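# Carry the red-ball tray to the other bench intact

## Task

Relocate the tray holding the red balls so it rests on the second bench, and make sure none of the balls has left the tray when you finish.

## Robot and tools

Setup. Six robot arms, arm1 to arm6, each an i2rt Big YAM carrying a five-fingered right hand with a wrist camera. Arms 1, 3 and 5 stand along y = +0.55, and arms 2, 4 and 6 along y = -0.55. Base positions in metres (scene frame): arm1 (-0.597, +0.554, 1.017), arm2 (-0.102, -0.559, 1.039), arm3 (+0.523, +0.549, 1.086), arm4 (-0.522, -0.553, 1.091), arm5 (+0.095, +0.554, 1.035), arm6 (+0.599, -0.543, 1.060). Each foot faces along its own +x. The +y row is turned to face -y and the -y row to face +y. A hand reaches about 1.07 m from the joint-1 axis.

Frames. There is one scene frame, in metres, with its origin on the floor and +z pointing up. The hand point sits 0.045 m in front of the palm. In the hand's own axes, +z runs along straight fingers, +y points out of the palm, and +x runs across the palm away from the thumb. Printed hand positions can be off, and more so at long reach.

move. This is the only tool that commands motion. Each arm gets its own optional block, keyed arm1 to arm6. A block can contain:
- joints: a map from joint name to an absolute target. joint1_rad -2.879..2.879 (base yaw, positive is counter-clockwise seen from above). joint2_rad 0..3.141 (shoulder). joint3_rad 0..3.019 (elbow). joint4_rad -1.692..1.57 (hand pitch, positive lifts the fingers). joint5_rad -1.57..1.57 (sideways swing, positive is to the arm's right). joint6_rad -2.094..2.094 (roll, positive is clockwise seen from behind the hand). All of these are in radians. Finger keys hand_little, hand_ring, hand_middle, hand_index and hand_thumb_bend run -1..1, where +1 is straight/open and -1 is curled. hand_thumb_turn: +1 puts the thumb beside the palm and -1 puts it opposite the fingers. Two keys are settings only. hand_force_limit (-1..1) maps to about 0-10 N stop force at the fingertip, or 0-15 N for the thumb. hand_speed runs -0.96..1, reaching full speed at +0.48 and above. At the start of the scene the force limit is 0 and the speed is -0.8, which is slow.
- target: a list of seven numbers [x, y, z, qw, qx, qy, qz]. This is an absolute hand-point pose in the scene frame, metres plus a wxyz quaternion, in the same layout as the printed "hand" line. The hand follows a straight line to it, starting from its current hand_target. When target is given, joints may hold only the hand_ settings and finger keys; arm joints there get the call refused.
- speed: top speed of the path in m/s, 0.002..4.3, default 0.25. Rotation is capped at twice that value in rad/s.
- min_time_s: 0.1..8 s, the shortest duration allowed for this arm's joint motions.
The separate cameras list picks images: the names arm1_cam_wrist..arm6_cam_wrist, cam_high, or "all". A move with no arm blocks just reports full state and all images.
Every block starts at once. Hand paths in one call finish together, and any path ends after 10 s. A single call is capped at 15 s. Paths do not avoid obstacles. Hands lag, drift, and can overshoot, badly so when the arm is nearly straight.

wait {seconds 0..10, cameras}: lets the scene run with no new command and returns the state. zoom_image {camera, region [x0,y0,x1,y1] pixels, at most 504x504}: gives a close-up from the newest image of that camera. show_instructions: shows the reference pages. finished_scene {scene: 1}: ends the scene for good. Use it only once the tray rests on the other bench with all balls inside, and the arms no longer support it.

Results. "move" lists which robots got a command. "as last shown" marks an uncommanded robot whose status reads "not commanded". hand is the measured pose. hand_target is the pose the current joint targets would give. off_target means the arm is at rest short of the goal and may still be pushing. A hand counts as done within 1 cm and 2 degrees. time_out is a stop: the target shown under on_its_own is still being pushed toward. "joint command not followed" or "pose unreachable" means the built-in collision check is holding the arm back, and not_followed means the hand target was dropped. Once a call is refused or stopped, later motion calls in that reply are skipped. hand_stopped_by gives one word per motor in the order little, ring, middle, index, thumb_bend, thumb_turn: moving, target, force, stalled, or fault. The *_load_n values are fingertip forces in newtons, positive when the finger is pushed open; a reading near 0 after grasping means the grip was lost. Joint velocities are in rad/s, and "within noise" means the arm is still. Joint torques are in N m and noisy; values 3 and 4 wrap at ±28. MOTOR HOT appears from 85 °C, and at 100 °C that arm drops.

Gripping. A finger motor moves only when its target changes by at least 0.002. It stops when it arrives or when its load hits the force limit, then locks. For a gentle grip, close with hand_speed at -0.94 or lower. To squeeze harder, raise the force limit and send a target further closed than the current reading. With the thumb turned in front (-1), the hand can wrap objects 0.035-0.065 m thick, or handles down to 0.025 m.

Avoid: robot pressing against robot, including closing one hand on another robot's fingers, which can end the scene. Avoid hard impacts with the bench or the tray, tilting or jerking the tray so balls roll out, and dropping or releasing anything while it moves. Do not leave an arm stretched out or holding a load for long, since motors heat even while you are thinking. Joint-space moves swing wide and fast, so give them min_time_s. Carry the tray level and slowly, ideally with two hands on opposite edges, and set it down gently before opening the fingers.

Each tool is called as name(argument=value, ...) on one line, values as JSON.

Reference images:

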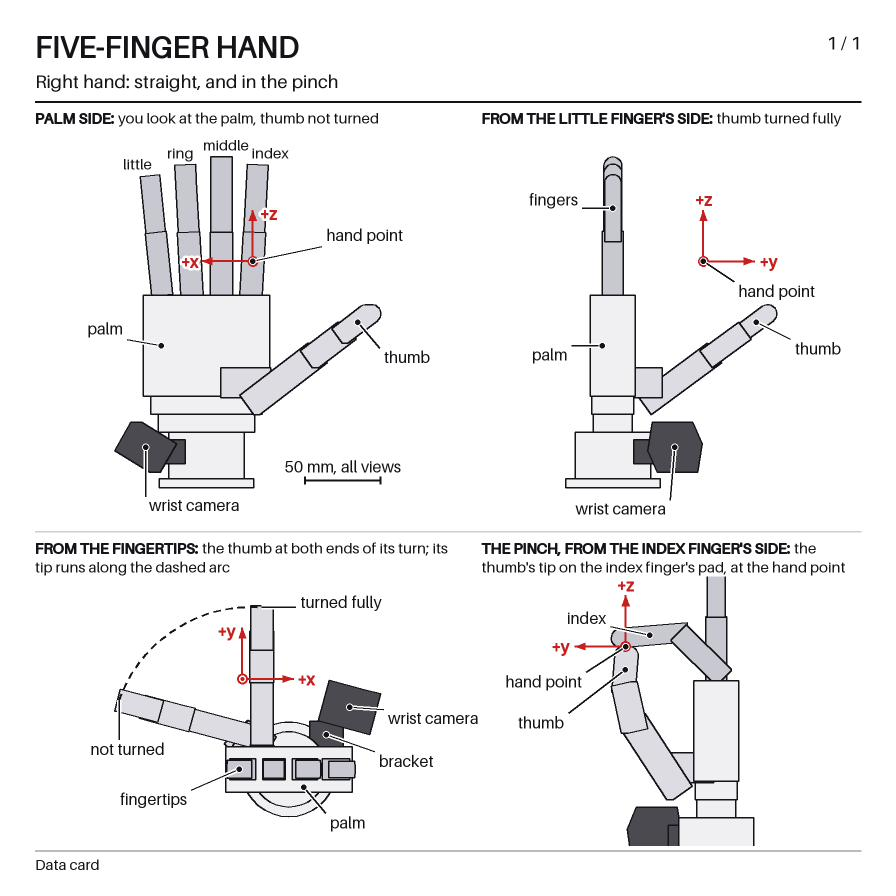

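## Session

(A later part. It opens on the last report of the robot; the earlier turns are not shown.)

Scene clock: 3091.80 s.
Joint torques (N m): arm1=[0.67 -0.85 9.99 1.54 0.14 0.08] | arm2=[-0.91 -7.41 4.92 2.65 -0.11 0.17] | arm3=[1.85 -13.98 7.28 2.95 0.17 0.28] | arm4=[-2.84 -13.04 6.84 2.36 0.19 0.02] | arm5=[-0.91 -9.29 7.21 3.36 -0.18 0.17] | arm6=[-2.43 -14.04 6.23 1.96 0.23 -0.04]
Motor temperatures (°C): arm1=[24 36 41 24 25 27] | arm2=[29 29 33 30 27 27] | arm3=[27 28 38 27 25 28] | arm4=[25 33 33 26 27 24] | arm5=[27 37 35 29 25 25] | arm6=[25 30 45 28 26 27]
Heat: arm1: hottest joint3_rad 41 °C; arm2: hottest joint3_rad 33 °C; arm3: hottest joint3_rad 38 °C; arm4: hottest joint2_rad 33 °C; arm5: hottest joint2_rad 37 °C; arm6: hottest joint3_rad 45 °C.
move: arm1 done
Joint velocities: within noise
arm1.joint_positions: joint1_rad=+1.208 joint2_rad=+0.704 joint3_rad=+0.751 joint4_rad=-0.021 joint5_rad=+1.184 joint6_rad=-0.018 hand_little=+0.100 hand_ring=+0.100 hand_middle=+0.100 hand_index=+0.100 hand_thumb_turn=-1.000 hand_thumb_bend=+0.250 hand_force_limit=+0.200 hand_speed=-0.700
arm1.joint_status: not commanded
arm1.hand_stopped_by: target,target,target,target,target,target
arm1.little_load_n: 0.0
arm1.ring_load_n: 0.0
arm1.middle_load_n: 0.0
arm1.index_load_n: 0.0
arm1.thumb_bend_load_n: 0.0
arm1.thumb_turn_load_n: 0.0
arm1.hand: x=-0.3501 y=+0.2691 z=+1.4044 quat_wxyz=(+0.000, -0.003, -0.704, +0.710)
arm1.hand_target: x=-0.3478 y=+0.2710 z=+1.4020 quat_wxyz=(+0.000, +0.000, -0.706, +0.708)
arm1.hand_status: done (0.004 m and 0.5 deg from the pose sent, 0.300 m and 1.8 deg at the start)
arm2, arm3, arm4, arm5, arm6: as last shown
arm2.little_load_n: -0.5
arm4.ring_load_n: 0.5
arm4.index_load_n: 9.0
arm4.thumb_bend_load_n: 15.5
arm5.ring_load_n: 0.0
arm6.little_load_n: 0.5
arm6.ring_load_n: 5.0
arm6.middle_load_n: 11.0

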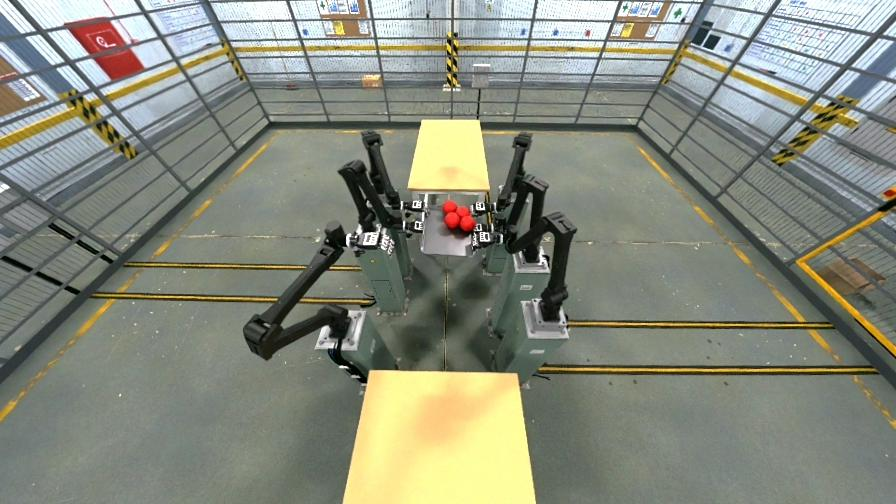

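move(arm5={"target":[0.047,0.1095,1.110,0,0,-0.7071,0.7071],"speed":0.03}, cameras=["cam_high"])

zoom_image(camera="cam_high", region=[380, 160, 490, 270])

Scene clock: 3104.40 s.
Joint torques (N m): arm1=[0.26 -0.73 10.03 1.33 0.14 0.06] | arm2=[-0.79 -7.41 4.86 2.66 -0.05 0.16] | arm3=[2.32 -15.91 7.1 2.73 0.05 0.19] | arm4=[-2.78 -13.04 6.83 2.35 0.17 0.02] | arm5=[-0.44 -6.89 5.46 4.86 -0.05 0.19] | arm6=[-2.43 -14.04 6.22 1.95 0.13 -0.05]
Motor temperatures (°C): arm1=[24 35 40 24 25 27] | arm2=[29 29 33 30 27 27] | arm3=[27 28 38 27 25 28] | arm4=[25 33 33 26 27 24] | arm5=[27 37 35 29 25 25] | arm6=[25 30 45 28 26 27]
Heat: arm1: hottest joint3_rad 40 °C; arm2: hottest joint3_rad 33 °C; arm3: hottest joint3_rad 38 °C; arm4: hottest joint2_rad 33 °C; arm5: hottest joint2_rad 37 °C; arm6: hottest joint3_rad 45 °C.
move: arm5 off_target
Joint velocities: within noise
arm1, arm2, arm3, arm4, arm6: as last shown
arm1.hand_target: x=-0.3478 y=+0.2710 z=+1.4021 quat_wxyz=(+0.000, +0.000, -0.706, +0.708)
arm2.joint_positions: joint1_rad=-0.654 joint2_rad=+1.749 joint3_rad=+0.267 joint4_rad=+1.402 joint5_rad=-0.611 joint6_rad=-0.001 hand_little=+1.000 hand_ring=+1.000 hand_middle=+1.000 hand_index=+1.000 hand_thumb_turn=-1.000 hand_thumb_bend=+0.008 hand_force_limit=+0.100 hand_speed=+0.000
arm2.little_load_n: 0.0
arm2.ring_load_n: -0.5
arm2.thumb_turn_load_n: 0.5
arm2.hand: x=+0.0135 y=-0.1529 z=+1.0741 quat_wxyz=(-0.684, +0.729, -0.009, -0.012)
arm2.hand_target: x=+0.0234 y=-0.1407 z=+1.0980 quat_wxyz=(-0.706, +0.708, +0.001, +0.000)
arm3.joint_positions: joint1_rad=-1.073 joint2_rad=+1.798 joint3_rad=+0.726 joint4_rad=+1.013 joint5_rad=-1.049 joint6_rad=-0.036 hand_little=-0.196 hand_ring=-0.179 hand_middle=-0.055 hand_index=-0.190 hand_thumb_turn=-1.000 hand_thumb_bend=-0.004 hand_force_limit=+0.150 hand_speed=-0.940
arm3.ring_load_n: 8.0
arm3.index_load_n: 4.0
arm3.thumb_bend_load_n: 17.0
arm3.hand: x=+0.1842 y=+0.1398 z=+1.1652 quat_wxyz=(-0.010, -0.004, -0.716, +0.698)
arm3.hand_target: x=+0.1782 y=+0.1314 z=+1.1795 quat_wxyz=(-0.004, +0.004, -0.708, +0.706)
arm4.joint_positions: joint1_rad=-1.126 joint2_rad=+1.893 joint3_rad=+0.739 joint4_rad=+1.142 joint5_rad=-1.149 joint6_rad=+0.015 hand_little=-0.211 hand_ring=-0.178 hand_middle=-0.162 hand_index=-0.202 hand_thumb_turn=-1.000 hand_thumb_bend=+0.026 hand_force_limit=+0.100 hand_speed=-0.940
arm4.middle_load_n: 4.5
arm4.index_load_n: 8.0
arm4.thumb_bend_load_n: 14.0
arm4.thumb_turn_load_n: 2.0
arm4.hand: x=-0.1642 y=-0.1748 z=+1.1459 quat_wxyz=(-0.703, +0.711, -0.003, -0.016)
arm4.hand_target: x=-0.1484 y=-0.1777 z=+1.1489 quat_wxyz=(-0.707, +0.707, +0.001, +0.003)
arm5.joint_positions: joint1_rad=-0.298 joint2_rad=+1.595 joint3_rad=+0.232 joint4_rad=+1.268 joint5_rad=-0.311 joint6_rad=-0.032 hand_little=+1.000 hand_ring=+1.000 hand_middle=+1.000 hand_index=+1.000 hand_thumb_turn=-1.000 hand_thumb_bend=+0.250 hand_force_limit=+0.100 hand_speed=+0.000
arm5.joint_status: not commanded
arm5.hand_stopped_by: target,target,target,target,target,target
arm5.little_load_n: 0.0
arm5.ring_load_n: 0.0
arm5.middle_load_n: 0.0
arm5.index_load_n: 0.0
arm5.thumb_bend_load_n: 0.0
arm5.thumb_turn_load_n: 0.0
arm5.hand: x=+0.0555 y=+0.1255 z=+1.0810 quat_wxyz=(-0.010, +0.003, -0.740, +0.672)
arm5.hand_target: x=+0.0496 y=+0.1106 z=+1.1097 quat_wxyz=(-0.004, +0.003, -0.708, +0.707)
arm5.hand_status: off_target (0.034 m and 5.6 deg from the pose sent, 0.025 m and 6.9 deg at the start)
arm6.joint_positions: joint1_rad=+1.111 joint2_rad=+1.819 joint3_rad=+0.846 joint4_rad=+0.924 joint5_rad=+1.138 joint6_rad=+0.024 hand_little=-0.141 hand_ring=-0.175 hand_middle=-0.001 hand_index=-0.098 hand_thumb_turn=-1.000 hand_thumb_bend=-0.079 hand_force_limit=+0.150 hand_speed=-0.940
arm6.ring_load_n: 4.0
arm6.middle_load_n: 7.0
arm6.thumb_bend_load_n: 27.5
arm6.thumb_turn_load_n: 6.5
arm6.hand: x=+0.1368 y=-0.1584 z=+1.1517 quat_wxyz=(-0.701, +0.712, +0.016, +0.008)
arm6.hand_target: x=+0.1358 y=-0.1492 z=+1.1627 quat_wxyz=(-0.707, +0.707, +0.002, +0.004)

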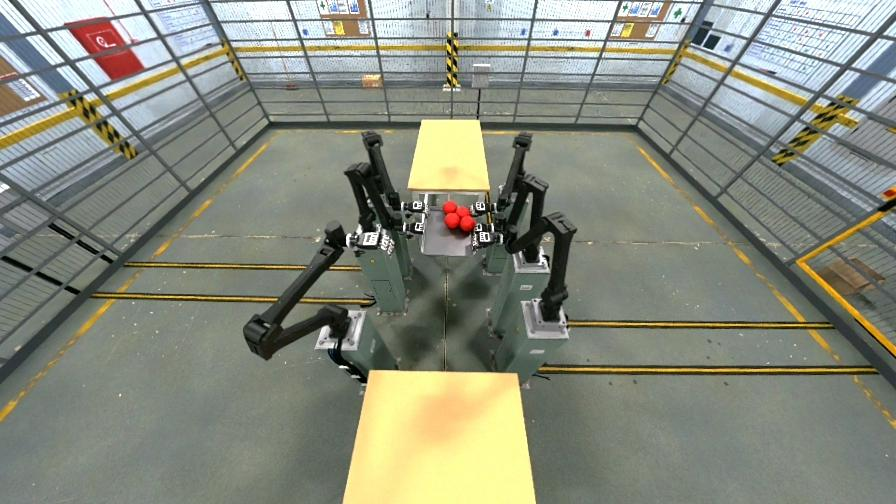

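Scaled by 4.582.

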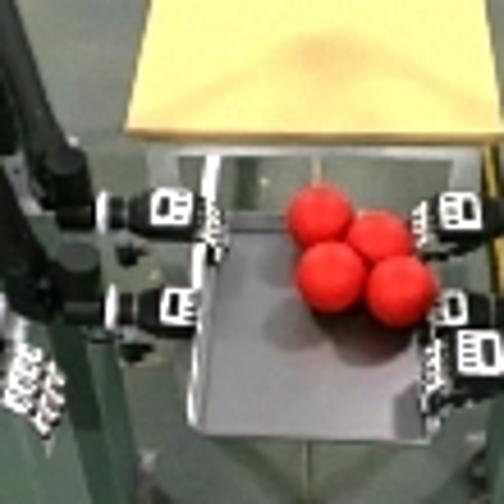

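move(arm5={"target":[0.047,0.1095,1.090,0,0,-0.7071,0.7071],"speed":0.03}, arm3={"target":[0.177,0.132,1.190,0,0,-0.7071,0.7071],"speed":0.02}, cameras=["cam_high"])

zoom_image(camera="cam_high", region=[380, 160, 490, 270])

Scene clock: 3114.43 s.
Joint torques (N m): arm1=[0.79 -0.67 9.96 1.42 0.13 0.06] | arm2=[-0.79 -7.3 4.88 2.62 -0.05 0.16] | arm3=[1.2 -18.2 7.01 2 0.08 0.26] | arm4=[-2.84 -13.16 6.82 2.36 0.17 0.02] | arm5=[0.03 -4.72 4.89 3.54 0.06 0.13] | arm6=[-2.43 -14.04 6.23 1.95 0.11 -0.04]
Motor temperatures (°C): arm1=[24 34 40 24 25 27] | arm2=[29 29 33 30 27 27] | arm3=[27 28 37 27 25 28] | arm4=[25 33 33 26 27 24] | arm5=[27 37 35 29 25 24] | arm6=[25 30 45 28 26 27]
Heat: arm1: hottest joint3_rad 40 °C; arm2: hottest joint3_rad 33 °C; arm3: hottest joint3_rad 37 °C; arm4: hottest joint2_rad 33 °C; arm5: hottest joint2_rad 37 °C; arm6: hottest joint3_rad 45 °C.
move: arm3 off_target; arm5 off_target
Joint velocities: within noise
arm1: as last shown
arm2.joint_positions: joint1_rad=-0.654 joint2_rad=+1.749 joint3_rad=+0.267 joint4_rad=+1.402 joint5_rad=-0.611 joint6_rad=-0.001 hand_little=+1.000 hand_ring=+1.000 hand_middle=+1.000 hand_index=+1.000 hand_thumb_turn=-1.000 hand_thumb_bend=+0.008 hand_force_limit=+0.100 hand_speed=+0.000
arm2.joint_status: not commanded
arm2.hand_stopped_by: target,target,target,target,force,target
arm2.little_load_n: 0.0
arm2.ring_load_n: 0.0
arm2.middle_load_n: 0.0
arm2.index_load_n: 0.0
arm2.thumb_bend_load_n: 0.0
arm2.thumb_turn_load_n: 0.0
arm2.hand: x=+0.0135 y=-0.1529 z=+1.0741 quat_wxyz=(-0.684, +0.729, -0.009, -0.012)
arm2.hand_target: x=+0.0235 y=-0.1407 z=+1.0980 quat_wxyz=(-0.706, +0.708, +0.001, +0.000)
arm2.hand_status: not commanded
arm3.joint_positions: joint1_rad=-1.072 joint2_rad=+1.798 joint3_rad=+0.726 joint4_rad=+1.009 joint5_rad=-1.041 joint6_rad=-0.036 hand_little=-0.196 hand_ring=-0.179 hand_middle=-0.055 hand_index=-0.190 hand_thumb_turn=-1.000 hand_thumb_bend=-0.004 hand_force_limit=+0.150 hand_speed=-0.940
arm3.joint_status: not commanded
arm3.hand_stopped_by: force,force,force,force,force,target
arm3.little_load_n: 2.5
arm3.ring_load_n: 9.0
arm3.middle_load_n: 2.0
arm3.index_load_n: 3.0
arm3.thumb_bend_load_n: 19.0
arm3.thumb_turn_load_n: 0.0
arm3.hand: x=+0.1836 y=+0.1392 z=+1.1644 quat_wxyz=(-0.009, -0.007, -0.717, +0.697)
arm3.hand_target: x=+0.1781 y=+0.1317 z=+1.1894 quat_wxyz=(-0.001, +0.001, -0.707, +0.707)
arm3.hand_status: off_target (0.027 m and 2.1 deg from the pose sent, 0.027 m and 1.9 deg at the start)
arm4.joint_positions: joint1_rad=-1.126 joint2_rad=+1.893 joint3_rad=+0.739 joint4_rad=+1.142 joint5_rad=-1.151 joint6_rad=+0.012 hand_little=-0.211 hand_ring=-0.178 hand_middle=-0.162 hand_index=-0.202 hand_thumb_turn=-1.000 hand_thumb_bend=+0.026 hand_force_limit=+0.100 hand_speed=-0.940
arm4.joint_status: not commanded
arm4.hand_stopped_by: force,force,force,force,force,target
arm4.little_load_n: 0.0
arm4.ring_load_n: 0.5
arm4.middle_load_n: 4.0
arm4.index_load_n: 8.0
arm4.thumb_bend_load_n: 13.5
arm4.thumb_turn_load_n: 2.0
arm4.hand: x=-0.1643 y=-0.1748 z=+1.1458 quat_wxyz=(-0.703, +0.711, -0.002, -0.015)
arm4.hand_target: x=-0.1485 y=-0.1777 z=+1.1489 quat_wxyz=(-0.707, +0.707, +0.002, +0.003)
arm4.hand_status: not commanded
arm5.joint_positions: joint1_rad=-0.298 joint2_rad=+1.696 joint3_rad=+0.233 joint4_rad=+1.416 joint5_rad=-0.308 joint6_rad=-0.029 hand_little=+1.000 hand_ring=+1.000 hand_middle=+1.000 hand_index=+1.000 hand_thumb_turn=-1.000 hand_thumb_bend=+0.250 hand_force_limit=+0.100 hand_speed=+0.000
arm5.joint_status: not commanded
arm5.hand_stopped_by: target,target,target,target,target,target
arm5.little_load_n: 0.0
arm5.ring_load_n: -0.5
arm5.middle_load_n: 0.0
arm5.index_load_n: 0.0
arm5.thumb_bend_load_n: 0.0
arm5.thumb_turn_load_n: 0.0
arm5.hand: x=+0.0540 y=+0.1217 z=+1.0773 quat_wxyz=(-0.004, +0.006, -0.724, +0.689)
arm5.hand_target: x=+0.0470 y=+0.1091 z=+1.0911 quat_wxyz=(+0.000, +0.001, -0.706, +0.708)
arm5.hand_status: off_target (0.019 m and 3.0 deg from the pose sent, 0.020 m and 5.6 deg at the start)
arm6.joint_positions: joint1_rad=+1.111 joint2_rad=+1.819 joint3_rad=+0.846 joint4_rad=+0.924 joint5_rad=+1.138 joint6_rad=+0.022 hand_little=-0.141 hand_ring=-0.175 hand_middle=-0.001 hand_index=-0.098 hand_thumb_turn=-1.000 hand_thumb_bend=-0.079 hand_force_limit=+0.150 hand_speed=-0.940
arm6.joint_status: not commanded
arm6.hand_stopped_by: force,force,force,force,force,target
arm6.little_load_n: 0.5
arm6.ring_load_n: 4.0
arm6.middle_load_n: 6.0
arm6.index_load_n: -0.5
arm6.thumb_bend_load_n: 26.0
arm6.thumb_turn_load_n: 6.5
arm6.hand: x=+0.1369 y=-0.1584 z=+1.1517 quat_wxyz=(-0.701, +0.712, +0.017, +0.009)
arm6.hand_target: x=+0.1358 y=-0.1492 z=+1.1627 quat_wxyz=(-0.707, +0.707, +0.003, +0.004)
arm6.hand_status: not commanded

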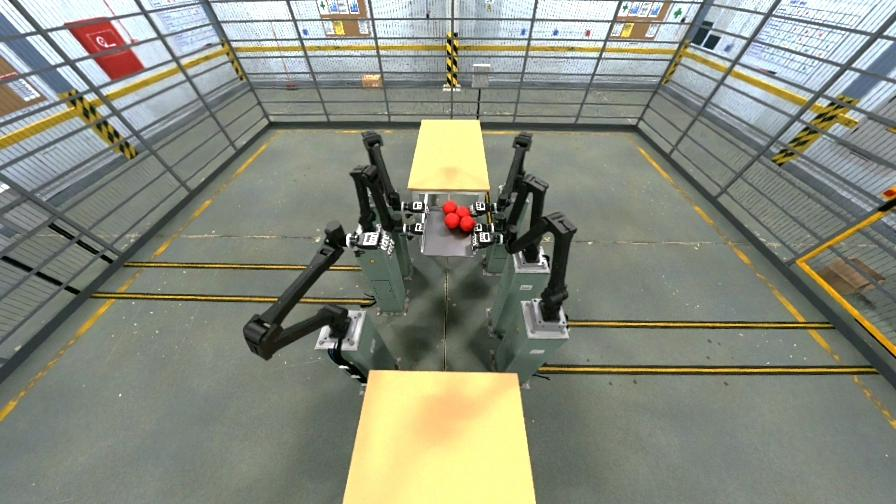

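Scaled by 4.582.

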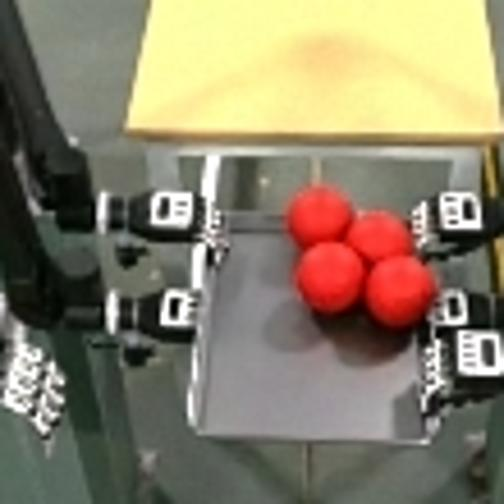

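move(arm5={"target":[0.047,0.112,1.068,0,0,-0.7071,0.7071],"speed":0.04}, cameras=["cam_high"])

zoom_image(camera="cam_high", region=[380, 160, 490, 270])

Scene clock: 3120.87 s.
Joint torques (N m): arm1=[0.56 -1.03 10.14 1.46 0.15 0.04] | arm2=[-0.85 -7.36 4.93 2.63 -0.05 0.16] | arm3=[1.79 -18.08 6.9 1.78 0.07 0.31] | arm4=[-2.84 -13.22 6.83 2.35 0.17 0.02] | arm5=[-0.73 -6.77 3 3.59 -0.02 0.01] | arm6=[-2.43 -14.04 6.23 1.95 0.1 -0.05]
Motor temperatures (°C): arm1=[24 34 40 24 25 27] | arm2=[29 29 33 30 27 27] | arm3=[27 27 37 27 25 28] | arm4=[25 33 33 26 27 24] | arm5=[27 37 35 29 25 24] | arm6=[25 30 45 28 26 27]
Heat: arm1: hottest joint3_rad 40 °C; arm2: hottest joint3_rad 33 °C; arm3: hottest joint3_rad 37 °C; arm4: hottest joint2_rad 33 °C; arm5: hottest joint2_rad 37 °C; arm6: hottest joint3_rad 45 °C.
move: arm5 off_target
Joint velocities: within noise
arm1, arm2, arm3, arm4, arm6: as last shown
arm1.ring_load_n: -0.5
arm3.little_load_n: 3.0
arm3.hand_target: x=+0.1782 y=+0.1318 z=+1.1894 quat_wxyz=(-0.001, +0.001, -0.707, +0.707)
arm4.joint_positions: joint1_rad=-1.126 joint2_rad=+1.893 joint3_rad=+0.739 joint4_rad=+1.142 joint5_rad=-1.151 joint6_rad=+0.011 hand_little=-0.211 hand_ring=-0.178 hand_middle=-0.162 hand_index=-0.202 hand_thumb_turn=-1.000 hand_thumb_bend=+0.026 hand_force_limit=+0.100 hand_speed=-0.940
arm4.ring_load_n: 0.0
arm4.thumb_bend_load_n: 13.0
arm4.hand: x=-0.1642 y=-0.1748 z=+1.1458 quat_wxyz=(-0.703, +0.711, -0.001, -0.015)
arm4.hand_target: x=-0.1484 y=-0.1777 z=+1.1489 quat_wxyz=(-0.707, +0.707, +0.003, +0.004)
arm5.joint_positions: joint1_rad=-0.306 joint2_rad=+1.811 joint3_rad=+0.245 joint4_rad=+1.524 joint5_rad=-0.298 joint6_rad=-0.016 hand_little=+1.000 hand_ring=+1.000 hand_middle=+1.000 hand_index=+1.000 hand_thumb_turn=-1.000 hand_thumb_bend=+0.250 hand_force_limit=+0.100 hand_speed=+0.000
arm5.joint_status: not commanded
arm5.hand_stopped_by: target,target,target,target,target,target
arm5.little_load_n: 0.0
arm5.ring_load_n: 0.0
arm5.middle_load_n: 0.0
arm5.index_load_n: 0.0
arm5.thumb_bend_load_n: 0.0
arm5.thumb_turn_load_n: 0.0
arm5.hand: x=+0.0491 y=+0.1194 z=+1.0609 quat_wxyz=(-0.002, -0.004, -0.723, +0.691)
arm5.hand_target: x=+0.0431 y=+0.1123 z=+1.0684 quat_wxyz=(+0.002, -0.008, -0.711, +0.703)
arm5.hand_status: off_target (0.010 m and 2.7 deg from the pose sent, 0.015 m and 3.0 deg at the start; a joint's target at an end of its range on 19 of 34 steps)

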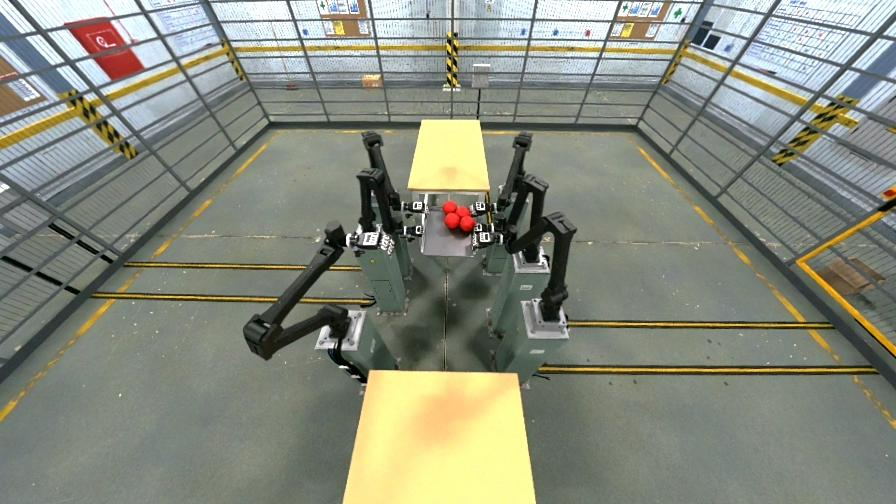

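Scaled by 4.582.

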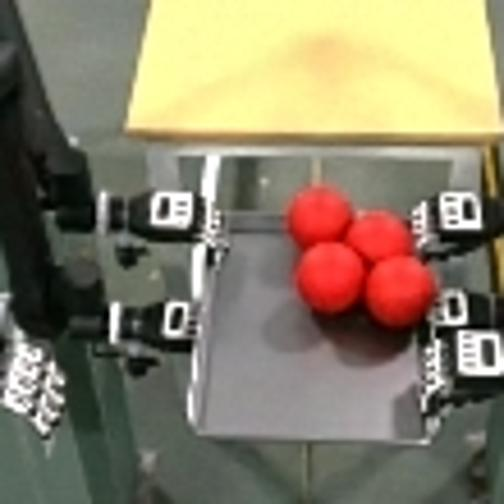

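move(arm5={"target":[-0.080,0.112,1.066,0,0,-0.7071,0.7071],"speed":0.08})

move(arm5={"target":[-0.080,0.109,1.102,0,0,-0.7071,0.7071],"speed":0.04}, cameras=["cam_high"])

zoom_image(camera="cam_high", region=[380, 160, 490, 270])

Scene clock: 3130.93 s.
Joint torques (N m): arm1=[0.73 -0.73 10.07 1.47 0.14 0.03] | arm2=[-0.73 -7.53 4.92 2.67 -0.04 0.16] | arm3=[1.32 -18.2 7.06 2.03 0.09 0.2] | arm4=[-2.84 -13.1 6.83 2.36 0.17 0.01] | arm5=[-0.62 -6.53 4.12 1.11 -0.22 0.1] | arm6=[-2.43 -14.04 6.23 1.95 0.1 -0.04]
Motor temperatures (°C): arm1=[24 34 40 24 25 27] | arm2=[29 29 33 30 27 27] | arm3=[27 27 37 27 25 28] | arm4=[25 33 33 26 27 24] | arm5=[27 36 34 29 25 24] | arm6=[25 30 45 28 26 27]
Heat: arm1: hottest joint3_rad 40 °C; arm2: hottest joint3_rad 33 °C; arm3: hottest joint3_rad 37 °C; arm4: hottest joint2_rad 33 °C; arm5: hottest joint2_rad 36 °C; arm6: hottest joint3_rad 45 °C.
move: arm5 done
Joint velocities: within noise
arm1, arm2, arm3, arm4, arm6: as last shown
arm1.ring_load_n: 0.0
arm2.ring_load_n: -0.5
arm3.little_load_n: 2.5
arm4.thumb_bend_load_n: 13.5
arm4.thumb_turn_load_n: 2.5
arm5.joint_positions: joint1_rad=-0.687 joint2_rad=+1.857 joint3_rad=+0.407 joint4_rad=+1.475 joint5_rad=-0.686 joint6_rad=-0.012 hand_little=+1.000 hand_ring=+1.000 hand_middle=+1.000 hand_index=+1.000 hand_thumb_turn=-1.000 hand_thumb_bend=+0.250 hand_force_limit=+0.100 hand_speed=+0.000
arm5.joint_status: not commanded
arm5.hand_stopped_by: target,target,target,target,target,target
arm5.little_load_n: 0.0
arm5.ring_load_n: 0.0
arm5.middle_load_n: 0.0
arm5.index_load_n: 0.0
arm5.thumb_bend_load_n: 0.5
arm5.thumb_turn_load_n: 0.0
arm5.hand: x=-0.0740 y=+0.1152 z=+1.0702 quat_wxyz=(+0.004, +0.006, -0.702, +0.712)
arm5.hand_target: x=-0.0795 y=+0.1121 z=+1.0665 quat_wxyz=(-0.002, -0.002, -0.706, +0.709)
arm5.hand_status: done (0.008 m and 1.2 deg from the pose sent, 0.129 m and 2.7 deg at the start)
pictures: none

Scene clock: 3132.50 s.
Joint torques (N m): arm1=[0.91 -0.62 10.09 1.4 0.14 0.05] | arm2=[-0.97 -7.3 4.89 2.67 -0.05 0.17] | arm3=[1.38 -18.55 7.13 1.99 0.1 0.29] | arm4=[-2.84 -13.1 6.82 2.35 0.17 0.02] | arm5=[0.73 -9.7 4.88 1.51 -0.09 -0.01] | arm6=[-2.43 -13.98 6.22 1.95 0.1 -0.04]
Motor temperatures (°C): arm1=[24 34 40 24 25 27] | arm2=[29 29 33 30 27 27] | arm3=[27 27 37 27 25 28] | arm4=[25 33 33 26 27 24] | arm5=[27 36 34 29 25 24] | arm6=[25 30 45 28 26 27]
Heat: arm1: hottest joint3_rad 40 °C; arm2: hottest joint3_rad 33 °C; arm3: hottest joint3_rad 37 °C; arm4: hottest joint2_rad 33 °C; arm5: hottest joint2_rad 36 °C; arm6: hottest joint3_rad 45 °C.
move: arm5 off_target
Joint velocities: within noise
arm1, arm2, arm3, arm4, arm6: as last shown
arm2.joint_positions: joint1_rad=-0.653 joint2_rad=+1.749 joint3_rad=+0.267 joint4_rad=+1.402 joint5_rad=-0.611 joint6_rad=-0.001 hand_little=+1.000 hand_ring=+1.000 hand_middle=+1.000 hand_index=+1.000 hand_thumb_turn=-1.000 hand_thumb_bend=+0.008 hand_force_limit=+0.100 hand_speed=+0.000
arm2.ring_load_n: 0.0
arm2.thumb_bend_load_n: 0.5
arm2.hand: x=+0.0129 y=-0.1527 z=+1.0741 quat_wxyz=(-0.684, +0.729, -0.008, -0.013)
arm2.hand_target: x=+0.0228 y=-0.1405 z=+1.0980 quat_wxyz=(-0.706, +0.708, +0.001, +0.000)
arm3.joint_positions: joint1_rad=-1.072 joint2_rad=+1.798 joint3_rad=+0.726 joint4_rad=+1.010 joint5_rad=-1.041 joint6_rad=-0.036 hand_little=-0.196 hand_ring=-0.179 hand_middle=-0.055 hand_index=-0.190 hand_thumb_turn=-1.000 hand_thumb_bend=-0.004 hand_force_limit=+0.150 hand_speed=-0.940
arm3.little_load_n: 2.0
arm3.ring_load_n: 8.5
arm3.middle_load_n: 1.5
arm3.thumb_turn_load_n: -0.5
arm3.hand: x=+0.1835 y=+0.1391 z=+1.1647 quat_wxyz=(-0.008, -0.007, -0.717, +0.697)
arm3.hand_target: x=+0.1781 y=+0.1317 z=+1.1896 quat_wxyz=(-0.001, +0.001, -0.707, +0.707)
arm4.joint_positions: joint1_rad=-1.126 joint2_rad=+1.893 joint3_rad=+0.739 joint4_rad=+1.142 joint5_rad=-1.152 joint6_rad=+0.017 hand_little=-0.211 hand_ring=-0.178 hand_middle=-0.162 hand_index=-0.202 hand_thumb_turn=-1.000 hand_thumb_bend=+0.026 hand_force_limit=+0.100 hand_speed=-0.940
arm4.thumb_turn_load_n: 2.0
arm4.hand: x=-0.1649 y=-0.1749 z=+1.1460 quat_wxyz=(-0.703, +0.711, -0.003, -0.017)
arm4.hand_target: x=-0.1491 y=-0.1778 z=+1.1491 quat_wxyz=(-0.707, +0.707, +0.001, +0.001)
arm5.joint_positions: joint1_rad=-0.687 joint2_rad=+1.739 joint3_rad=+0.405 joint4_rad=+1.300 joint5_rad=-0.686 joint6_rad=-0.021 hand_little=+1.000 hand_ring=+1.000 hand_middle=+1.000 hand_index=+1.000 hand_thumb_turn=-1.000 hand_thumb_bend=+0.250 hand_force_limit=+0.100 hand_speed=+0.000
arm5.joint_status: not commanded
arm5.hand_stopped_by: target,target,target,target,target,target
arm5.little_load_n: 0.0
arm5.ring_load_n: 0.0
arm5.middle_load_n: 0.0
arm5.index_load_n: -1.0
arm5.thumb_bend_load_n: 0.0
arm5.thumb_turn_load_n: 0.0
arm5.hand: x=-0.0737 y=+0.1163 z=+1.0837 quat_wxyz=(-0.006, -0.003, -0.718, +0.696)
arm5.hand_target: x=-0.0801 y=+0.1096 z=+1.1010 quat_wxyz=(+0.003, +0.003, -0.707, +0.707)
arm5.hand_status: off_target (0.021 m and 2.0 deg from the pose sent, 0.033 m and 1.2 deg at the start)
arm6.joint_positions: joint1_rad=+1.111 joint2_rad=+1.819 joint3_rad=+0.846 joint4_rad=+0.924 joint5_rad=+1.138 joint6_rad=+0.027 hand_little=-0.141 hand_ring=-0.175 hand_middle=-0.001 hand_index=-0.098 hand_thumb_turn=-1.000 hand_thumb_bend=-0.079 hand_force_limit=+0.150 hand_speed=-0.940
arm6.index_load_n: 0.0
arm6.thumb_bend_load_n: 26.5
arm6.hand: x=+0.1366 y=-0.1584 z=+1.1518 quat_wxyz=(-0.701, +0.712, +0.015, +0.007)
arm6.hand_target: x=+0.1355 y=-0.1492 z=+1.1628 quat_wxyz=(-0.707, +0.707, +0.001, +0.002)

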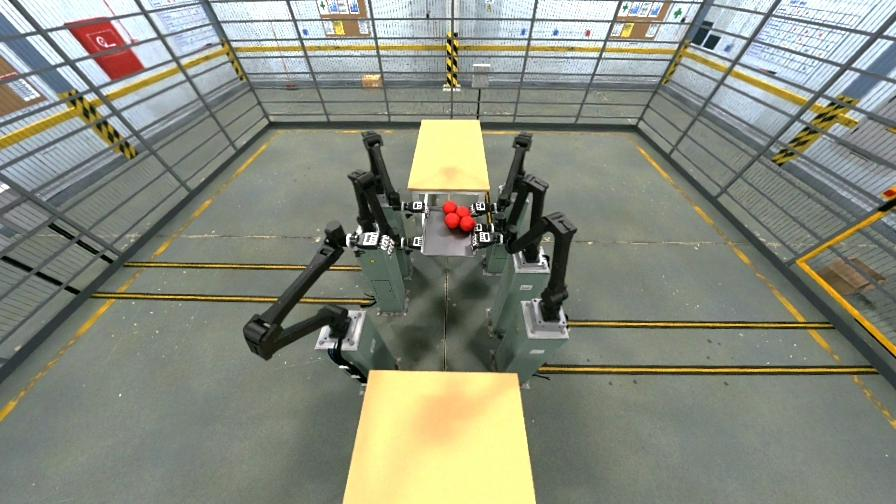

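Scaled by 4.582.

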